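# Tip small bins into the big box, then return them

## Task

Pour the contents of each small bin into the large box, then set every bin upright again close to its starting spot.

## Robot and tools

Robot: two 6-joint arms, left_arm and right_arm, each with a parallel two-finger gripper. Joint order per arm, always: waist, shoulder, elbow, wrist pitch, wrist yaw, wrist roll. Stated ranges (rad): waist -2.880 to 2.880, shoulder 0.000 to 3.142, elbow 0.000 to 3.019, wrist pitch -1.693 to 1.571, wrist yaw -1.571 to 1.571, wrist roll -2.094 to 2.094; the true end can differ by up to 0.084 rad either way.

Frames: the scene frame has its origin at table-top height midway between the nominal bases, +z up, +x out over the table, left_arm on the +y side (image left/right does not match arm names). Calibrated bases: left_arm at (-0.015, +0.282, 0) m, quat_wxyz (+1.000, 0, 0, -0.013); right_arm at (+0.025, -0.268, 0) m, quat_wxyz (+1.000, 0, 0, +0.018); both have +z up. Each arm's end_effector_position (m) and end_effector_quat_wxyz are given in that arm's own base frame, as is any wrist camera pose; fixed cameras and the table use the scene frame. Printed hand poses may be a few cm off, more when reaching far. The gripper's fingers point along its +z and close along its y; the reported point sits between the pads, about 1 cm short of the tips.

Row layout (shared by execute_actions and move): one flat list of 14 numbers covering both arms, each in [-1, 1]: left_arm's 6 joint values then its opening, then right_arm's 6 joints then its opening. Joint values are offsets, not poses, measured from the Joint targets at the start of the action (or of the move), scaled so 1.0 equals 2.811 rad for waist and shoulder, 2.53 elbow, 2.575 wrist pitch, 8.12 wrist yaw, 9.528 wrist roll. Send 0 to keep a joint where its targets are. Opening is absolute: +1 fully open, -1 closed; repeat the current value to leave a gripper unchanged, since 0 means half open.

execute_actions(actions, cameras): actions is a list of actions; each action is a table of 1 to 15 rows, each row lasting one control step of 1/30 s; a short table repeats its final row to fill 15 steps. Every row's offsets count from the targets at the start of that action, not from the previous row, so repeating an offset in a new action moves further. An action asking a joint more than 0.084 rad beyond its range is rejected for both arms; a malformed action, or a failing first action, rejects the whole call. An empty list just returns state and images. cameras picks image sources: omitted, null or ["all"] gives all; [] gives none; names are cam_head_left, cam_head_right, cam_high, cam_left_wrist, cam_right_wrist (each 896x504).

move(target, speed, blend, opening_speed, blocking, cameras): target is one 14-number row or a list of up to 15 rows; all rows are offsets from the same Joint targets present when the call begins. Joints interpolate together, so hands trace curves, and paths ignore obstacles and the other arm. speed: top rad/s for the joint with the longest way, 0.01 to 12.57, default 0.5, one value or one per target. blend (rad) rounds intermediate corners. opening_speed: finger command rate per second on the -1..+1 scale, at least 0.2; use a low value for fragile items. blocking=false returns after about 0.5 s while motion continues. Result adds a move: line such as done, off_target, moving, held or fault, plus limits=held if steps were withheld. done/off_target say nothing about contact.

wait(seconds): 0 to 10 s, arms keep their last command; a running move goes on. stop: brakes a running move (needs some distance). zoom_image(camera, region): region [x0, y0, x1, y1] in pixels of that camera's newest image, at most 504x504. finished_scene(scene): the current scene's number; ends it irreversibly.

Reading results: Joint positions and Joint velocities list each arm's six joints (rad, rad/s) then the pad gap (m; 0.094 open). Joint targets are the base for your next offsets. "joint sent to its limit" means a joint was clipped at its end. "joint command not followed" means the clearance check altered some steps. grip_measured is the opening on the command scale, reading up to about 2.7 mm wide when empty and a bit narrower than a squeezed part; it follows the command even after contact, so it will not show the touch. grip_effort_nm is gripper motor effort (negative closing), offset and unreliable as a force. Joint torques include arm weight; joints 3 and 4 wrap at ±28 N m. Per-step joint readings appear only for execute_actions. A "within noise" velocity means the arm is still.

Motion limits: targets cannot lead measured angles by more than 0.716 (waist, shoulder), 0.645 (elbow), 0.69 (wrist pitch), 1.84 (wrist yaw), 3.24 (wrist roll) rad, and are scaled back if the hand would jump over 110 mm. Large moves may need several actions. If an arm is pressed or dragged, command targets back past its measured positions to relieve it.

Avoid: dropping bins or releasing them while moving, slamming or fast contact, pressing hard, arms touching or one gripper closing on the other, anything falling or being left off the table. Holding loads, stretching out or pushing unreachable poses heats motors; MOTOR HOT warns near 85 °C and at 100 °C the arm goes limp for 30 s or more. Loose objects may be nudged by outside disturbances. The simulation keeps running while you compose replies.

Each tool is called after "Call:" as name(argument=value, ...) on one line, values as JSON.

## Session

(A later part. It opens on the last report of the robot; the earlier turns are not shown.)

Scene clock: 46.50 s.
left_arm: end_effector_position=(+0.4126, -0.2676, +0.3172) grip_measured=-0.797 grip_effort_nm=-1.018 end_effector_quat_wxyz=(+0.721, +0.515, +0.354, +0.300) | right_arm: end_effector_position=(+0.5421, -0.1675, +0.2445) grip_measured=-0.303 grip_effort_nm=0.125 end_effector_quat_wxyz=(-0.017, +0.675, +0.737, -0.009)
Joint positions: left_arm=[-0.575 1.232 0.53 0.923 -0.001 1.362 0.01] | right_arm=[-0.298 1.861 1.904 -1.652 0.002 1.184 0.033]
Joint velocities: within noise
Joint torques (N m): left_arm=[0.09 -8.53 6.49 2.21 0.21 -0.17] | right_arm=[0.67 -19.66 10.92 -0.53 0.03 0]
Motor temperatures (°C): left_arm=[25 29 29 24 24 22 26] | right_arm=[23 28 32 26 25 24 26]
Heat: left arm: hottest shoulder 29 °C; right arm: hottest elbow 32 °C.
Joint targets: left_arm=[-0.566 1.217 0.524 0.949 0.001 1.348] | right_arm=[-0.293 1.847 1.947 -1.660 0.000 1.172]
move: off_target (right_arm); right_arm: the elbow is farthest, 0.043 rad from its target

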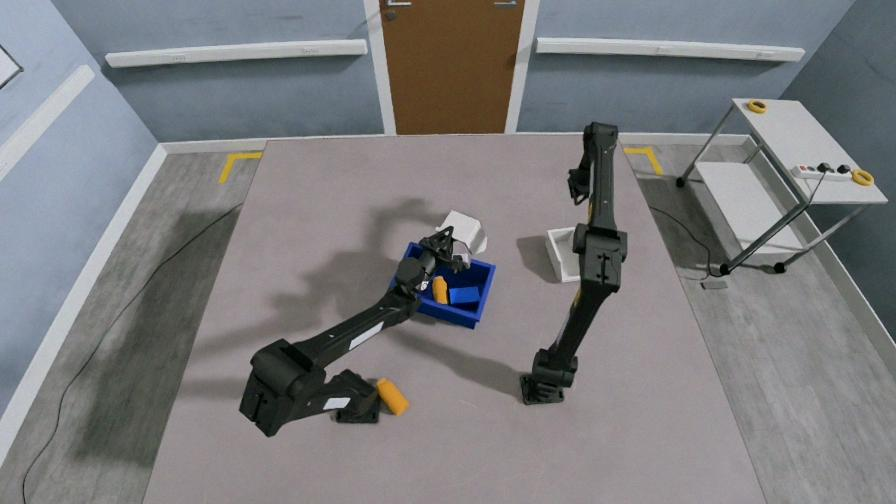

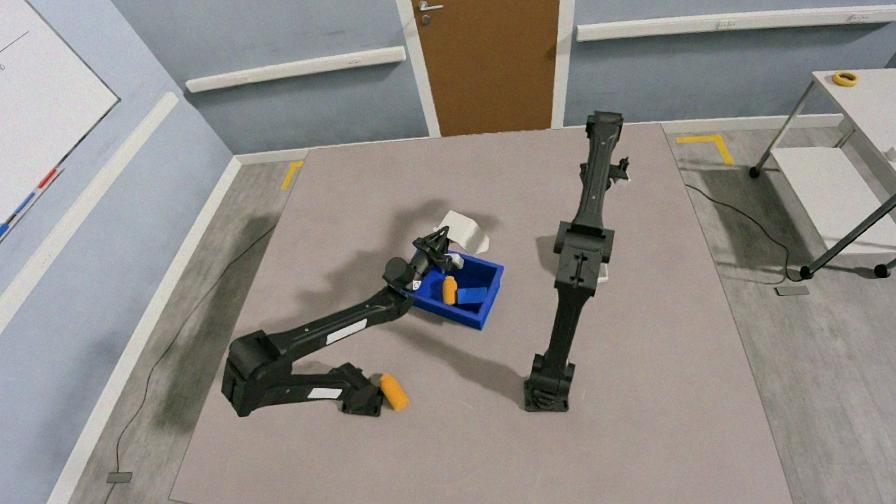

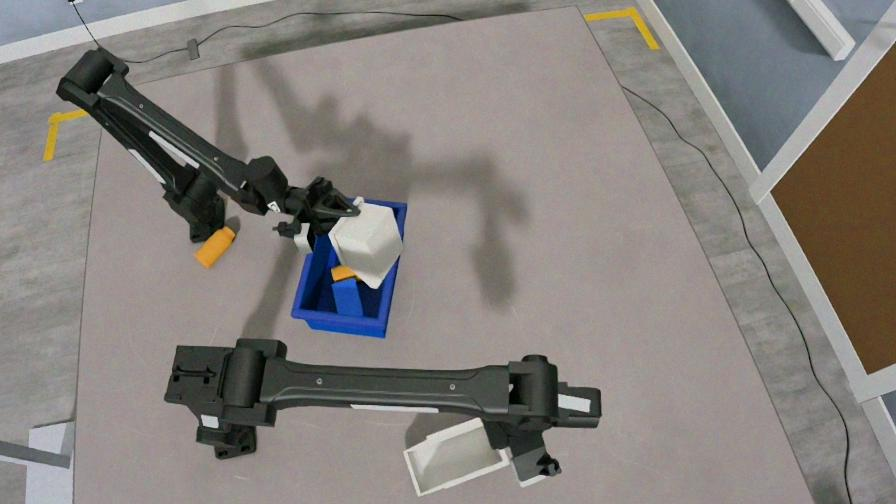

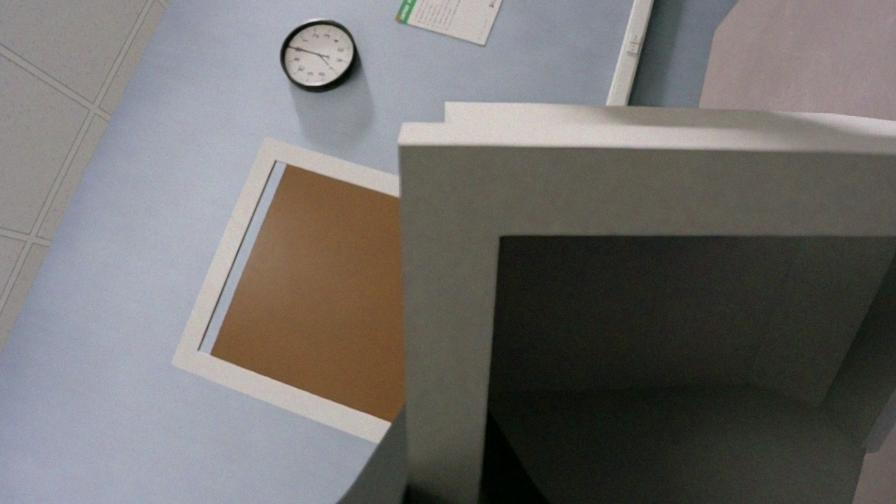

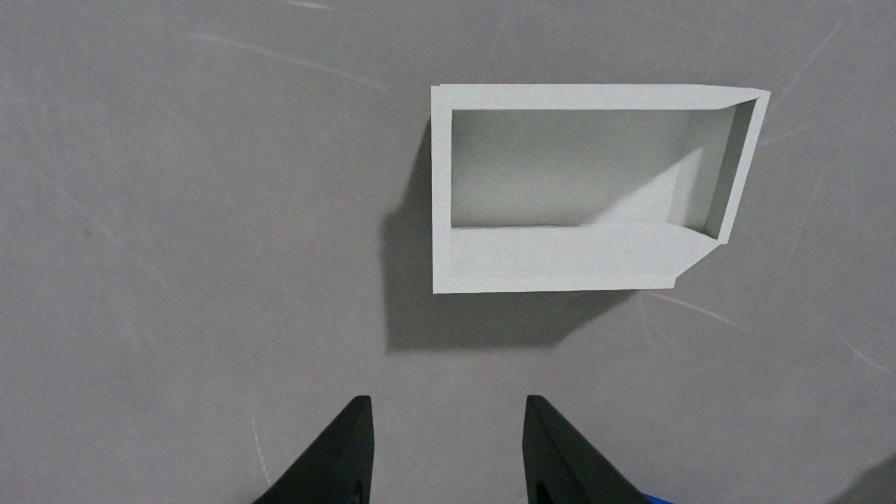

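Call:
move(target=[[0,0.079,0.3462,-0.7417,0,0,-0.95,0,0,0,0,0,0,0.6],[0.4792,0.1668,0.4846,-1.0,0,0,-0.95,0,0,0,0,0,0,0.6],[0.4792,0.191,0.3372,-0.8361,0,0,-0.95,0,0,0,0,0,0,0.6],[0.4792,0.2163,0.3115,-0.7833,0,0,-0.95,0,0,0,0,0,0,0.6]], speed=[1.0,0.8,0.4,0.12], blend=[0.08,0.05,0.02,0])

Scene clock: 57.07 s.
left_arm: end_effector_position=(+0.3621, +0.3649, +0.0551) grip_measured=-0.800 grip_effort_nm=-1.013 end_effector_quat_wxyz=(-0.001, +0.282, +0.959, -0.002) | right_arm: end_effector_position=(+0.5421, -0.1675, +0.2445) grip_measured=+0.597 grip_effort_nm=0.129 end_effector_quat_wxyz=(-0.017, +0.675, +0.737, -0.009)
Joint positions: left_arm=[0.79 1.813 1.32 -1.081 0 1.362 0.009] | right_arm=[-0.298 1.861 1.904 -1.652 0.002 1.184 0.075]
Joint velocities: within noise
Joint torques (N m): left_arm=[-1.61 -13.27 5.87 0.09 0.29 -0.11] | right_arm=[0.62 -19.72 10.91 -0.54 0.03 0]
Motor temperatures (°C): left_arm=[25 29 30 24 23 22 26] | right_arm=[23 29 33 26 25 24 26]
Heat: left arm: hottest elbow 30 °C; right arm: hottest elbow 33 °C.
Joint targets: left_arm=[0.781 1.825 1.312 -1.067 0.001 1.348] | right_arm=[-0.293 1.847 1.947 -1.660 0.000 1.172]
move: off_target (right_arm); blend cut to 0 rad at target 1; right_arm: the elbow is farthest, 0.043 rad from its target

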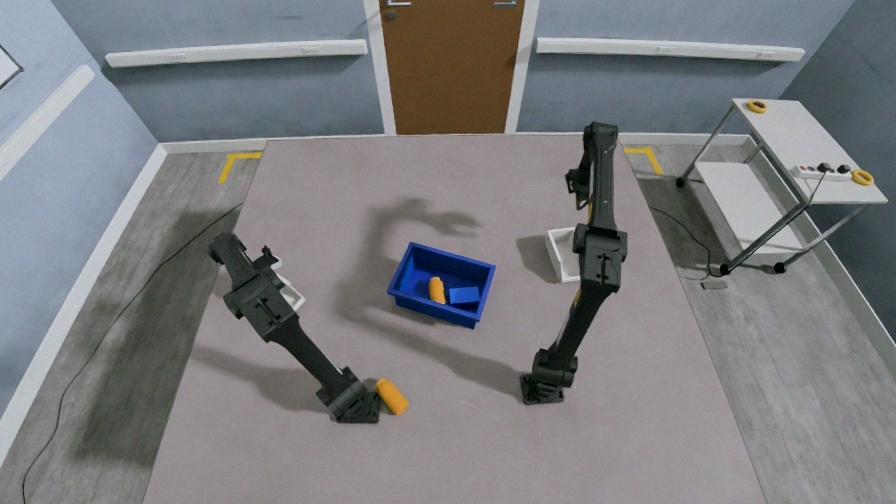

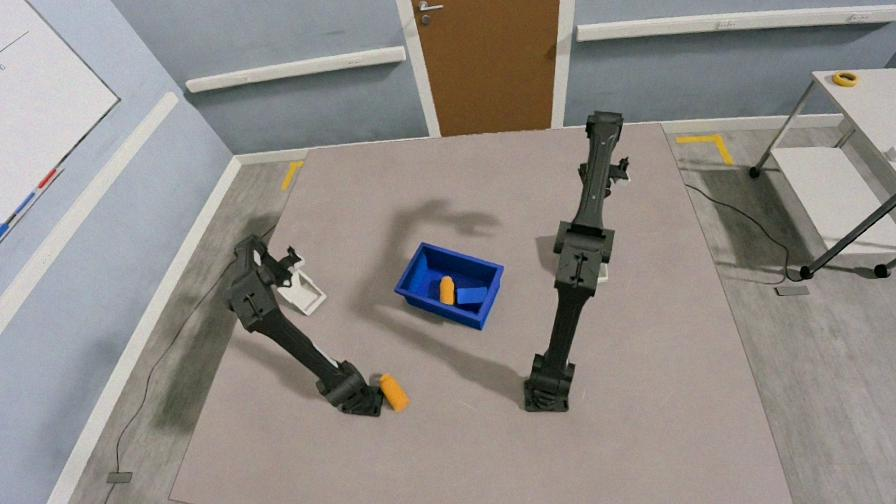

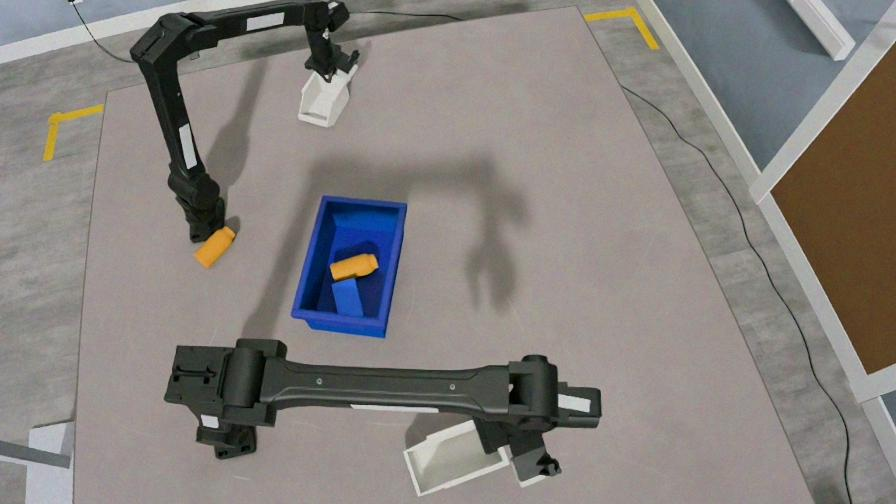

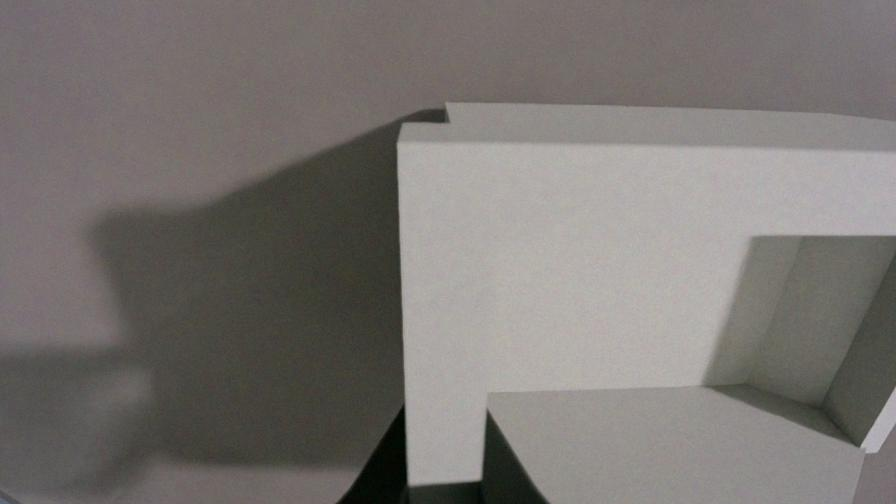

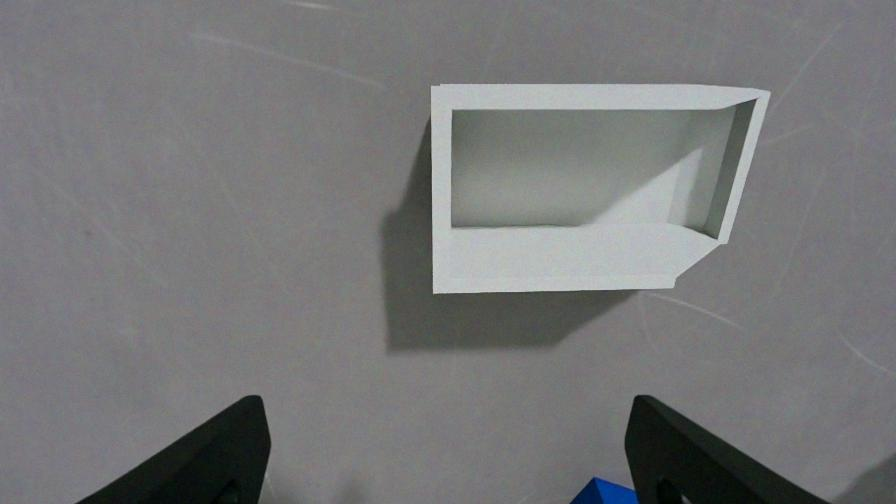

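Call:
move(target=[[0,0.0,-0.0079,0.0045,0,0,-0.95,0,0,0,0,0,0,0.6],[0,0.0,-0.0079,0.0045,0,0,-0.3,0,0,0,0,0,0,0.6],[0,-0.0253,0.0257,-0.0528,0,0,-0.3,0,0,0,0,0,0,0.6],[0,-0.0494,0.1731,-0.2198,0,0,-0.3,0.6485,-0.1103,-0.1648,0.0377,0,-0.0243,0.6]], speed=[0.1,0.1,0.2,0.8], opening_speed=0.6)

Scene clock: 63.23 s.
left_arm: end_effector_position=(+0.3560, +0.3587, +0.2472) grip_measured=-0.302 grip_effort_nm=0.110 end_effector_quat_wxyz=(-0.013, +0.282, +0.959, -0.025) | right_arm: end_effector_position=(+0.1222, +0.4559, +0.2525) grip_measured=+0.597 grip_effort_nm=0.120 end_effector_quat_wxyz=(-0.007, -0.161, +0.987, -0.016)
Joint positions: left_arm=[0.79 1.698 1.685 -1.614 0 1.362 0.033] | right_arm=[1.31 1.595 1.571 -1.582 0 0.987 0.075]
Joint velocities: within noise
Joint torques (N m): left_arm=[-1.38 -14.92 11.03 -0.7 0.24 -0.13] | right_arm=[0.73 -13.68 8.2 -0.16 0.11 0.17]
Motor temperatures (°C): left_arm=[25 29 30 24 23 22 26] | right_arm=[23 29 33 26 25 24 25]
Heat: left arm: hottest elbow 30 °C; right arm: hottest elbow 33 °C.
Joint targets: left_arm=[0.781 1.687 1.742 -1.624 0.001 1.348] | right_arm=[1.317 1.602 1.579 -1.583 0.001 0.991]
move: held (right_arm; a check stopped the path), off_target (left_arm; braked when a check withheld steps of right_arm); path passed 3 of 4 targets; limits=held; left_arm: the elbow is farthest, 0.065 rad from its target; right_arm: the waist is farthest, 0.220 rad from its target
joint command not followed: on one or more control steps a check withheld the commanded joint targets of the right arm, and it was not sent them on those steps.
cause: the commanded joint targets, or the way to them, would bring a part of the robot too close to another arm (this arm's wrist (the part past the wrist pitch) and the left arm's upper arm (the part past the shoulder)).

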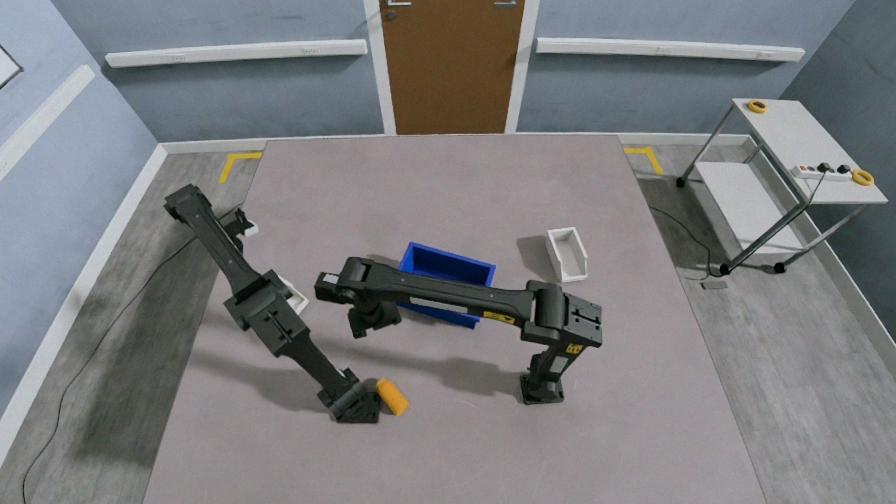

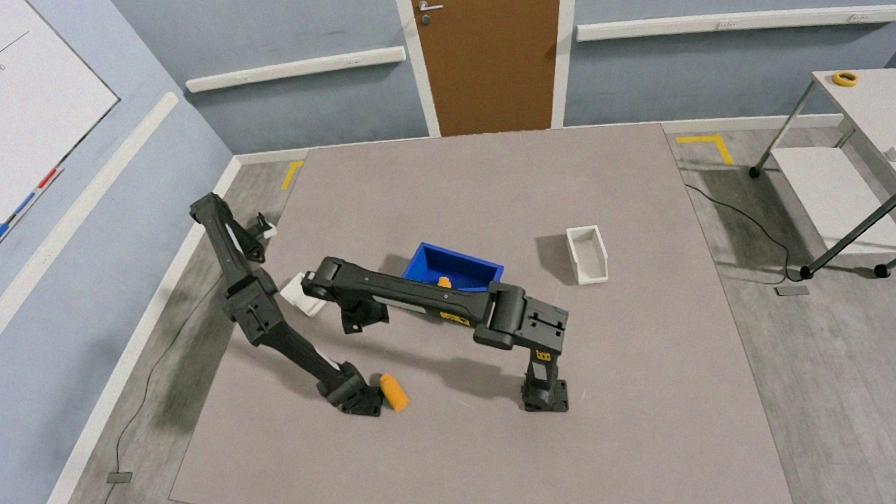

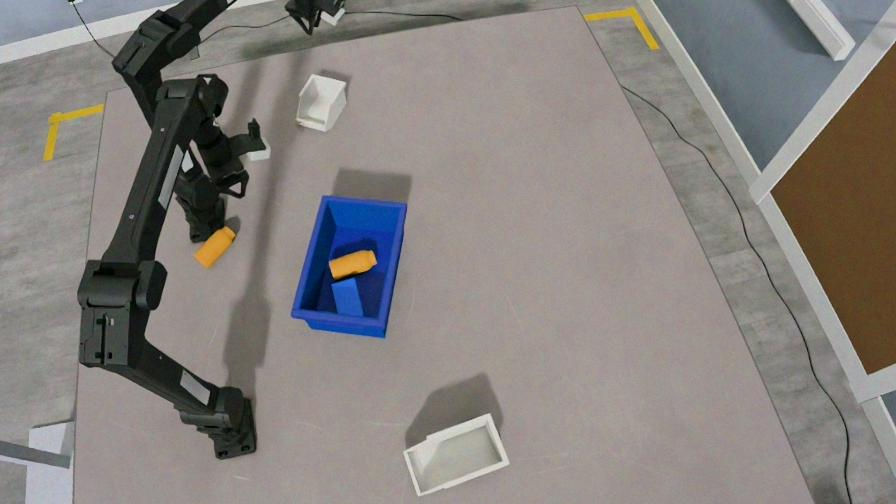

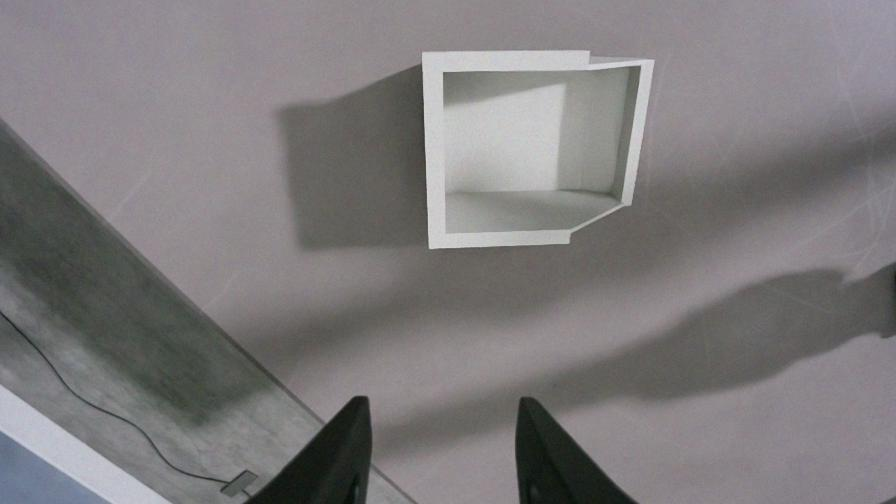

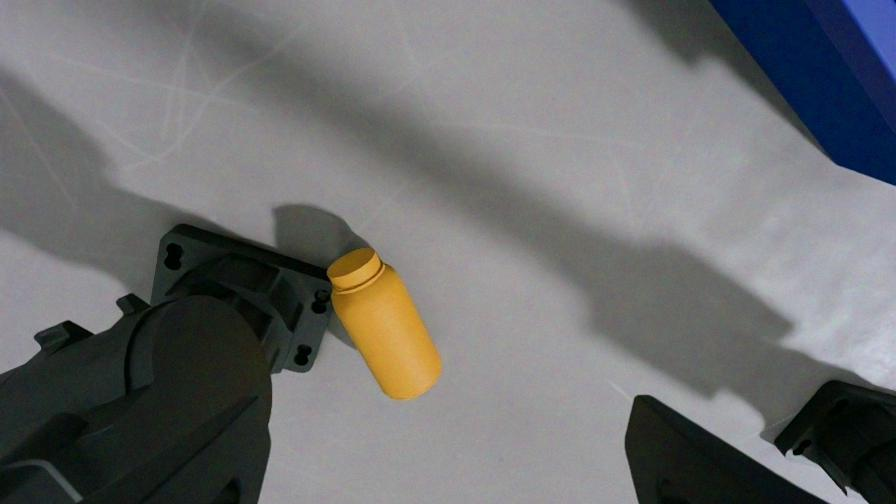

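Call:
move(target=[[0.5048,0,0,0,0,0,-0.3,0,0,0,0,0,0,0.6],[0.5048,0,0,0,0,0,-0.3,0.1067,-0.027,-0.1194,0.1014,0,0,0.6]], speed=[1.0,0.5])

Scene clock: 66.43 s.
left_arm: end_effector_position=(-0.3006, +0.4062, +0.2472) grip_measured=-0.302 grip_effort_nm=0.105 end_effector_quat_wxyz=(+0.006, -0.411, +0.911, -0.027) | right_arm: end_effector_position=(-0.0214, +0.4415, +0.1627) grip_measured=+0.597 grip_effort_nm=0.120 end_effector_quat_wxyz=(-0.004, -0.311, +0.950, -0.015)
Joint positions: left_arm=[2.209 1.698 1.685 -1.614 0 1.362 0.033] | right_arm=[1.621 1.55 1.279 -1.332 0.001 0.987 0.075]
Joint velocities: within noise
Joint torques (N m): left_arm=[-1.49 -14.62 11.18 -0.61 0.27 -0.13] | right_arm=[-0.09 -15.21 7.21 0.36 0.1 0.17]
Motor temperatures (°C): left_arm=[25 29 30 24 23 22 26] | right_arm=[23 29 33 26 25 24 25]
Heat: left arm: hottest elbow 30 °C; right arm: hottest elbow 33 °C.
Joint targets: left_arm=[2.200 1.687 1.742 -1.624 0.000 1.348] | right_arm=[1.617 1.526 1.277 -1.322 0.001 0.991]
move: off_target (left_arm); left_arm: the elbow is farthest, 0.057 rad from its target

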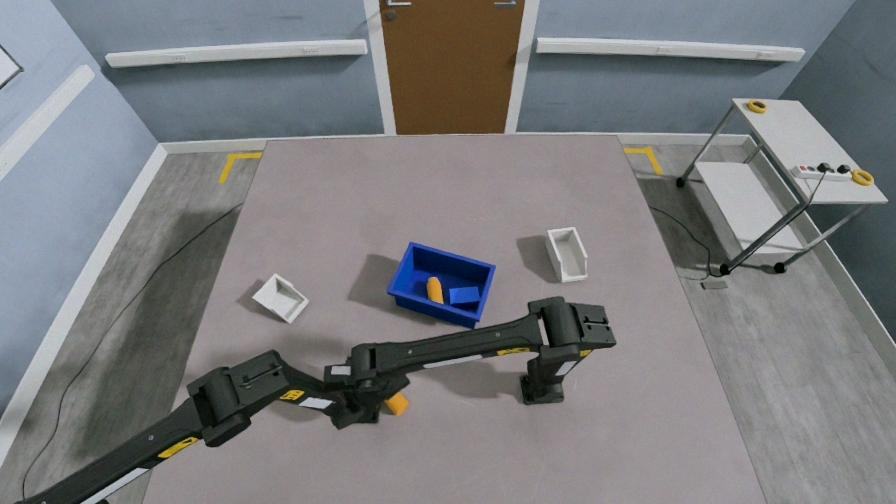

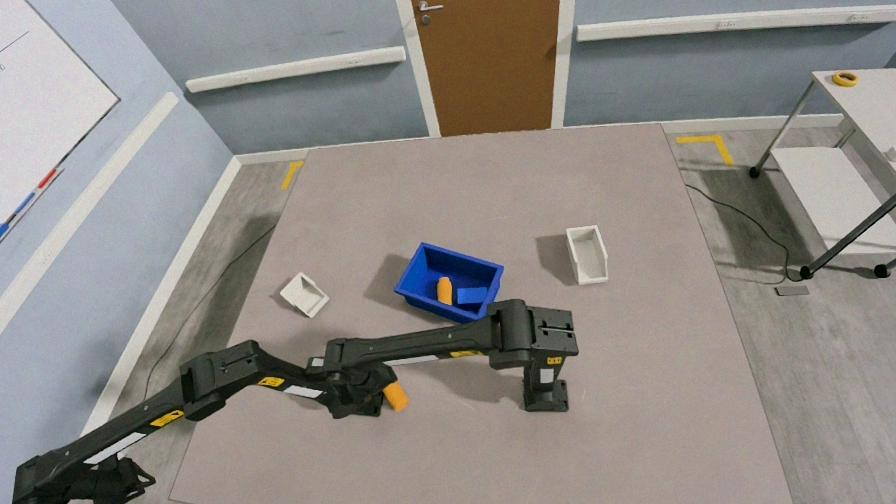

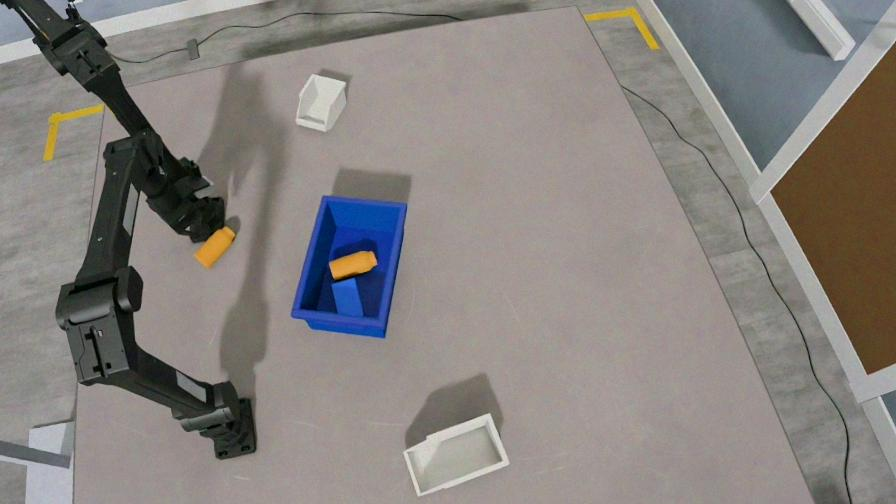

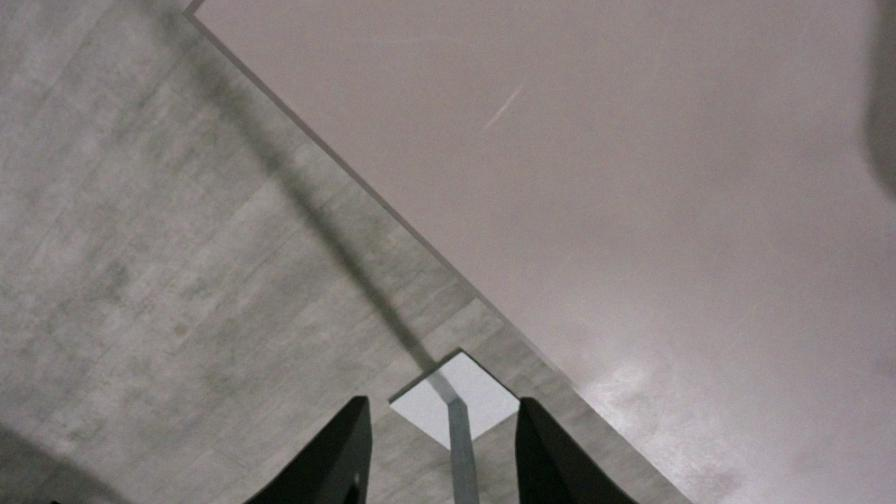

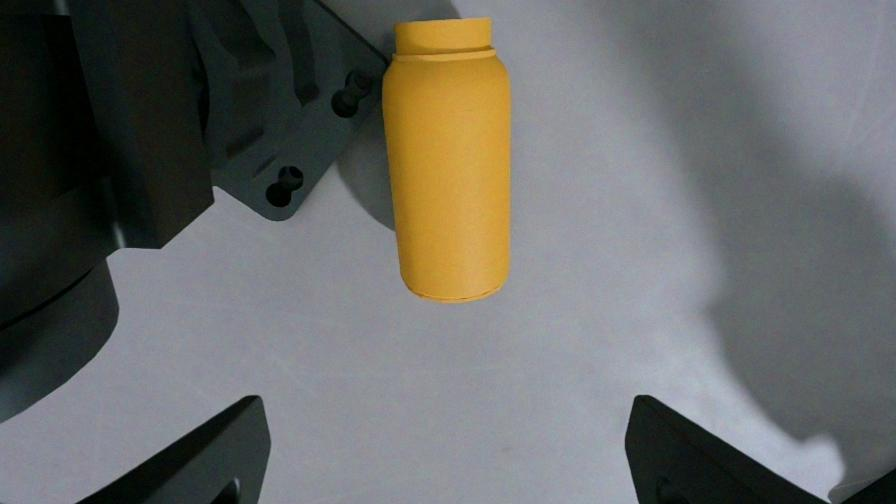

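Call:
move(target=[0,0,0,0,0,0,-0.3,0.0203,0.0174,-0.0561,0.0858,0,0.006,0.5], speed=0.4, cameras=["cam_right_wrist"])

Scene clock: 67.97 s.
left_arm: end_effector_position=(-0.3006, +0.4062, +0.2472) grip_measured=-0.302 grip_effort_nm=0.105 end_effector_quat_wxyz=(+0.006, -0.411, +0.911, -0.027) | right_arm: end_effector_position=(-0.0430, +0.4403, +0.1076) grip_measured=+0.503 grip_effort_nm=-0.173 end_effector_quat_wxyz=(+0.004, -0.313, +0.949, +0.018)
Joint positions: left_arm=[2.209 1.698 1.685 -1.614 0 1.362 0.033] | right_arm=[1.669 1.559 1.136 -1.112 0.001 1.032 0.071]
Joint velocities: within noise
Joint torques (N m): left_arm=[-1.73 -13.57 11 -0.61 0.24 -0.09] | right_arm=[0.62 -11.28 6.95 0.53 0.1 0.3]
Motor temperatures (°C): left_arm=[25 29 31 24 23 22 26] | right_arm=[23 29 33 26 25 24 25]
Heat: left arm: hottest elbow 31 °C; right arm: hottest elbow 33 °C.
Joint targets: left_arm=[2.200 1.687 1.742 -1.624 0.000 1.348] | right_arm=[1.674 1.575 1.135 -1.101 0.001 1.048]
move: off_target (left_arm); left_arm: the elbow is farthest, 0.057 rad from its target
Images, in order (width x height): cam_right_wrist 896x504.

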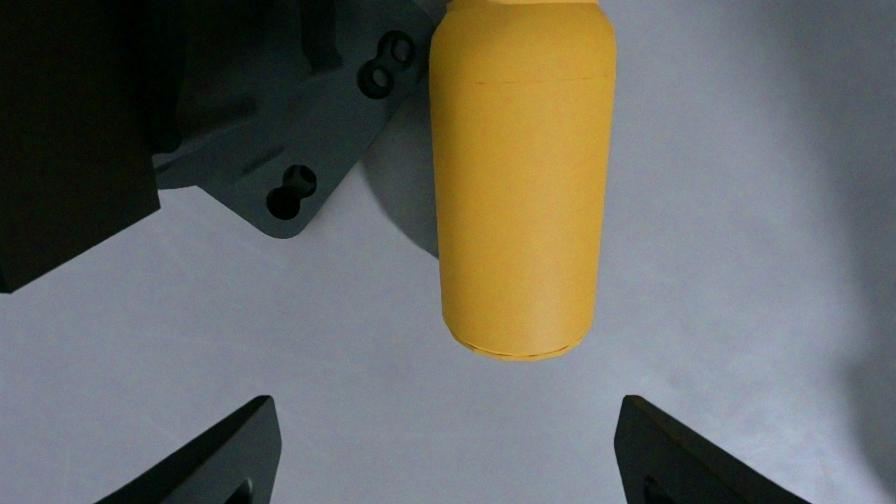

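Call:
move(target=[[0,0,0,0,0,0,-0.3,0.0107,-0.0245,-0.0257,-0.0151,0,0.0031,0.5],[0,0,0,0,0,0,-0.3,0.0107,-0.002,-0.048,0.03,0,0.0031,0.5]], speed=0.3, cameras=["cam_right_wrist","cam_head_right"])

Scene clock: 69.53 s.
left_arm: end_effector_position=(-0.3006, +0.4062, +0.2472) grip_measured=-0.302 grip_effort_nm=0.105 end_effector_quat_wxyz=(+0.006, -0.411, +0.911, -0.027) | right_arm: end_effector_position=(-0.0520, +0.4075, +0.0691) grip_measured=+0.503 grip_effort_nm=-0.173 end_effector_quat_wxyz=(+0.000, -0.313, +0.950, +0.000)
Joint positions: left_arm=[2.209 1.698 1.685 -1.614 0 1.362 0.033] | right_arm=[1.699 1.552 1.015 -1.034 0.001 1.062 0.071]
Joint velocities: within noise
Joint torques (N m): left_arm=[-1.08 -14.15 11.18 -0.65 0.22 -0.1] | right_arm=[0.62 -10.64 6.46 0.39 0.11 0.29]
Motor temperatures (°C): left_arm=[25 29 31 24 23 22 26] | right_arm=[23 29 33 26 25 24 25]
Heat: left arm: hottest elbow 31 °C; right arm: hottest elbow 33 °C.
Joint targets: left_arm=[2.200 1.687 1.742 -1.624 0.000 1.348] | right_arm=[1.704 1.569 1.014 -1.024 0.001 1.077]
move: off_target (left_arm); left_arm: the elbow is farthest, 0.057 rad from its target
Images, in order (width x height): cam_head_right 896x504, cam_right_wrist 896x504.

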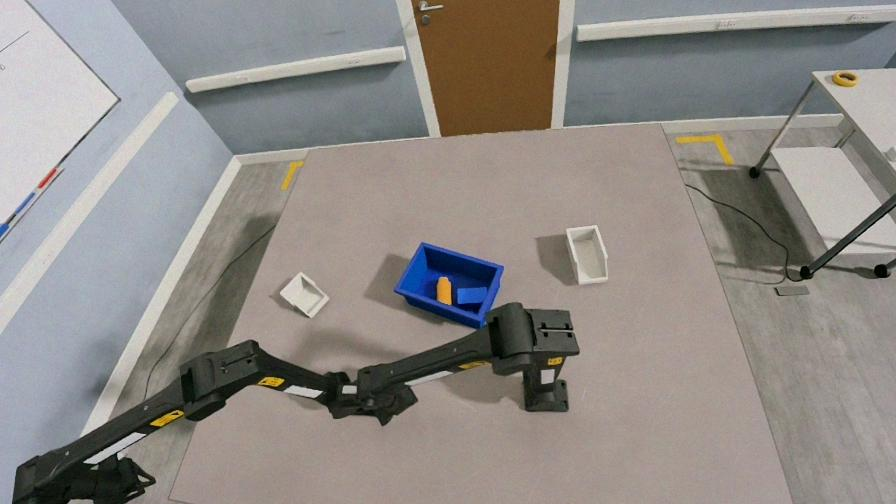

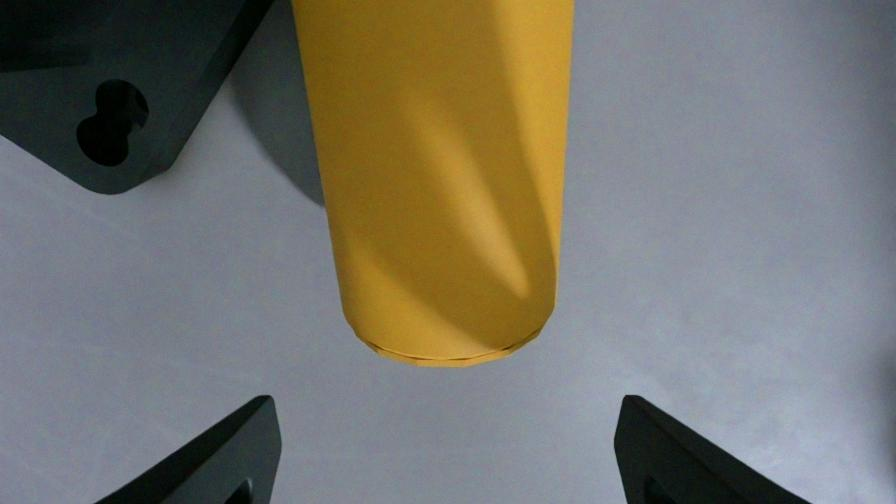

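Call:
move(target=[[0,0,0,0,0,0,-0.3,0,0.0221,-0.0213,0.0462,0,0,0.5],[0,0,0,0,0,0,-0.3,0,0.0221,-0.0213,0.0462,0,0,-0.1]], speed=0.2, opening_speed=0.4, cameras=["cam_right_wrist"])

Scene clock: 72.60 s.
left_arm: end_effector_position=(-0.3006, +0.4062, +0.2472) grip_measured=-0.302 grip_effort_nm=0.100 end_effector_quat_wxyz=(+0.006, -0.411, +0.911, -0.027) | right_arm: end_effector_position=(-0.0519, +0.4069, +0.0279) grip_measured=-0.096 grip_effort_nm=-0.173 end_effector_quat_wxyz=(+0.001, -0.313, +0.950, +0.001)
Joint positions: left_arm=[2.209 1.698 1.685 -1.614 0 1.362 0.033] | right_arm=[1.699 1.615 0.961 -0.915 0.001 1.063 0.042]
Joint velocities: within noise
Joint torques (N m): left_arm=[-1.49 -13.74 11.15 -0.69 0.23 -0.09] | right_arm=[0.56 -10.81 5.97 0.39 0.11 0.29]
Motor temperatures (°C): left_arm=[25 29 31 23 23 22 25] | right_arm=[23 29 33 26 25 24 25]
Heat: left arm: hottest elbow 31 °C; right arm: hottest elbow 33 °C.
Joint targets: left_arm=[2.200 1.687 1.742 -1.624 0.000 1.348] | right_arm=[1.704 1.631 0.960 -0.905 0.001 1.077]
move: off_target (left_arm); left_arm: the elbow is farthest, 0.057 rad from its target
Images, in order (width x height): cam_right_wrist 896x504.

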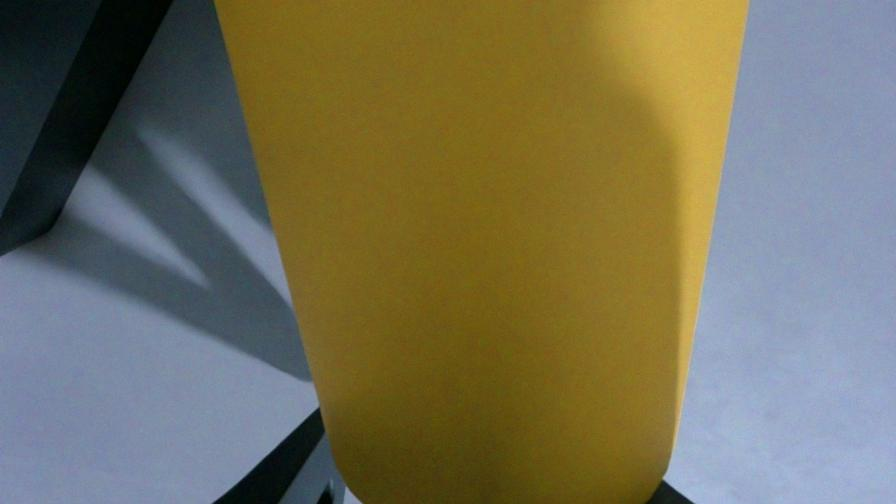

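Call:
move(target=[0,0,0,0,0,0,-0.3,0,0,0,0,0,0,-0.5], opening_speed=0.4, cameras=["cam_right_wrist"])

Scene clock: 74.00 s.
left_arm: end_effector_position=(-0.3006, +0.4062, +0.2472) grip_measured=-0.302 grip_effort_nm=0.105 end_effector_quat_wxyz=(+0.006, -0.411, +0.911, -0.027) | right_arm: end_effector_position=(-0.0519, +0.4069, +0.0279) grip_measured=-0.496 grip_effort_nm=-0.173 end_effector_quat_wxyz=(+0.001, -0.313, +0.950, +0.001)
Joint positions: left_arm=[2.209 1.698 1.685 -1.614 0 1.362 0.033] | right_arm=[1.699 1.615 0.961 -0.915 0.001 1.063 0.024]
Joint velocities: within noise
Joint torques (N m): left_arm=[-1.26 -14.62 11.17 -0.66 0.24 -0.12] | right_arm=[0.56 -10.87 6.01 0.42 0.1 0.28]
Motor temperatures (°C): left_arm=[25 29 31 23 23 22 25] | right_arm=[23 28 33 26 25 24 25]
Heat: left arm: hottest elbow 31 °C; right arm: hottest elbow 33 °C.
Joint targets: left_arm=[2.200 1.687 1.742 -1.624 0.000 1.348] | right_arm=[1.704 1.631 0.960 -0.905 0.001 1.077]
move: off_target (left_arm); left_arm: the elbow is farthest, 0.057 rad from its target
Images, in order (width x height): cam_right_wrist 896x504.

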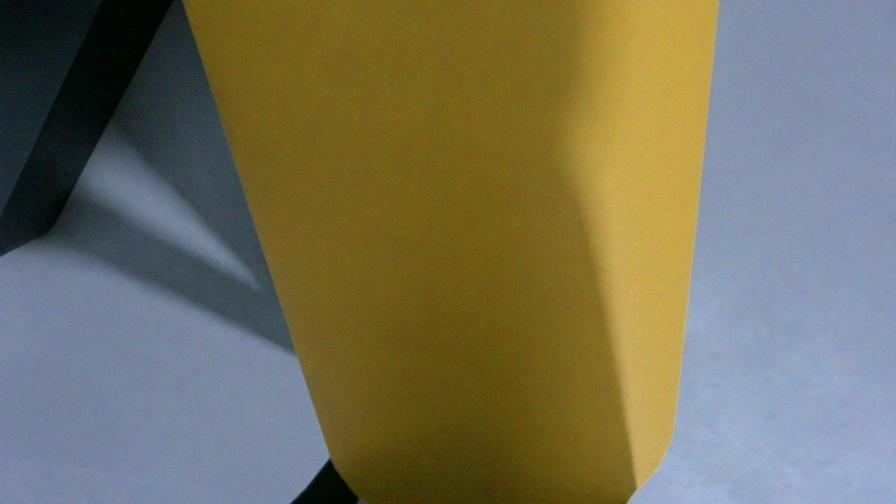

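Call:
move(target=[0,0,0,0,0,0,-0.3,0,0,0,0,0,0,-0.8], opening_speed=0.4, cameras=["cam_right_wrist"])

Scene clock: 75.10 s.
left_arm: end_effector_position=(-0.3006, +0.4062, +0.2472) grip_measured=-0.302 grip_effort_nm=0.105 end_effector_quat_wxyz=(+0.006, -0.411, +0.911, -0.027) | right_arm: end_effector_position=(-0.0519, +0.4069, +0.0279) grip_measured=-0.796 grip_effort_nm=-0.183 end_effector_quat_wxyz=(+0.001, -0.313, +0.950, +0.001)
Joint positions: left_arm=[2.209 1.698 1.685 -1.614 0 1.362 0.033] | right_arm=[1.699 1.615 0.961 -0.915 0.001 1.063 0.01]
Joint velocities: within noise
Joint torques (N m): left_arm=[-1.32 -13.92 11.02 -0.66 0.22 -0.1] | right_arm=[0.56 -10.87 6 0.39 0.11 0.28]
Motor temperatures (°C): left_arm=[25 29 31 23 23 22 25] | right_arm=[23 28 33 26 25 24 25]
Heat: left arm: hottest elbow 31 °C; right arm: hottest elbow 33 °C.
Joint targets: left_arm=[2.200 1.687 1.742 -1.624 0.000 1.348] | right_arm=[1.704 1.631 0.960 -0.905 0.001 1.077]
move: off_target (left_arm); left_arm: the elbow is farthest, 0.057 rad from its target
Images, in order (width x height): cam_right_wrist 896x504.

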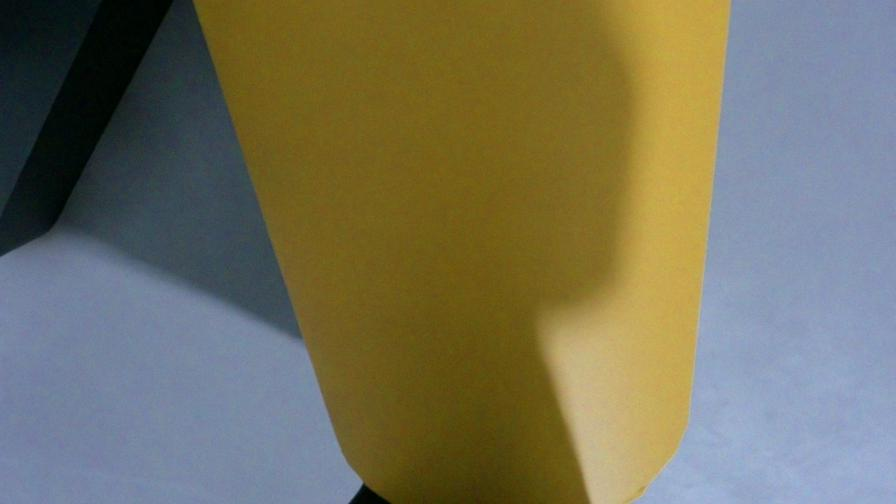

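Call:
move(target=[[0,0,0,0,0,0,-0.3,0,0,0,0,0,0,0.8],[0,0,0,0,0,0,-0.3,-0.037,0.0142,0.0194,-0.0035,0,-0.0109,0.8]], speed=0.1, opening_speed=2, cameras=["cam_right_wrist"])

Scene clock: 78.27 s.
left_arm: end_effector_position=(-0.3006, +0.4062, +0.2472) grip_measured=-0.302 grip_effort_nm=0.105 end_effector_quat_wxyz=(+0.006, -0.411, +0.911, -0.027) | right_arm: end_effector_position=(-0.0162, +0.4129, +0.0202) grip_measured=+0.797 grip_effort_nm=0.129 end_effector_quat_wxyz=(-0.002, -0.306, +0.952, -0.007)
Joint positions: left_arm=[2.209 1.698 1.685 -1.614 0 1.362 0.033] | right_arm=[1.611 1.644 0.974 -0.915 -0.001 0.988 0.084]
Joint velocities: within noise
Joint torques (N m): left_arm=[-1.55 -14.74 11.12 -0.58 0.26 -0.12] | right_arm=[-0.62 -10.29 8.7 -0.02 0.15 -0.04]
Motor temperatures (°C): left_arm=[25 30 31 23 23 22 25] | right_arm=[23 28 33 26 25 24 25]
Heat: left arm: hottest elbow 31 °C; right arm: hottest elbow 33 °C.
Joint targets: left_arm=[2.200 1.687 1.742 -1.624 0.000 1.348] | right_arm=[1.601 1.671 1.009 -0.914 0.001 0.973]
move: off_target (left_arm); left_arm: the elbow is farthest, 0.057 rad from its target
Images, in order (width x height): cam_right_wrist 896x504.

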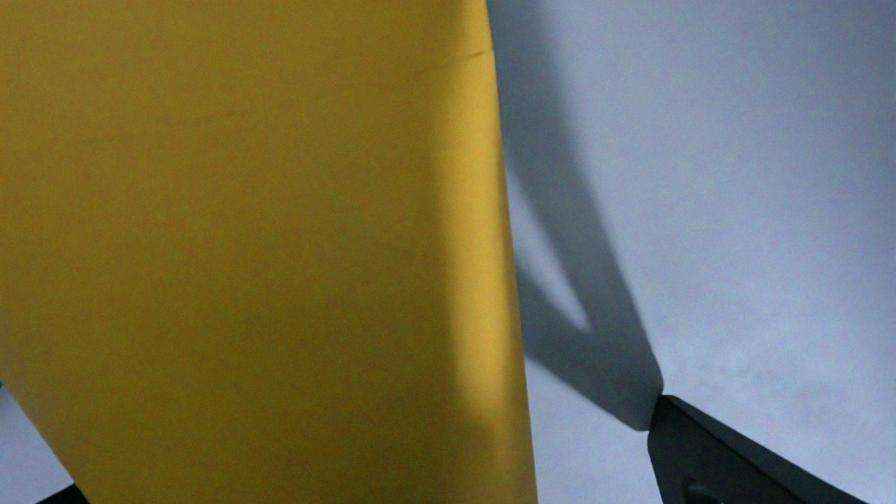

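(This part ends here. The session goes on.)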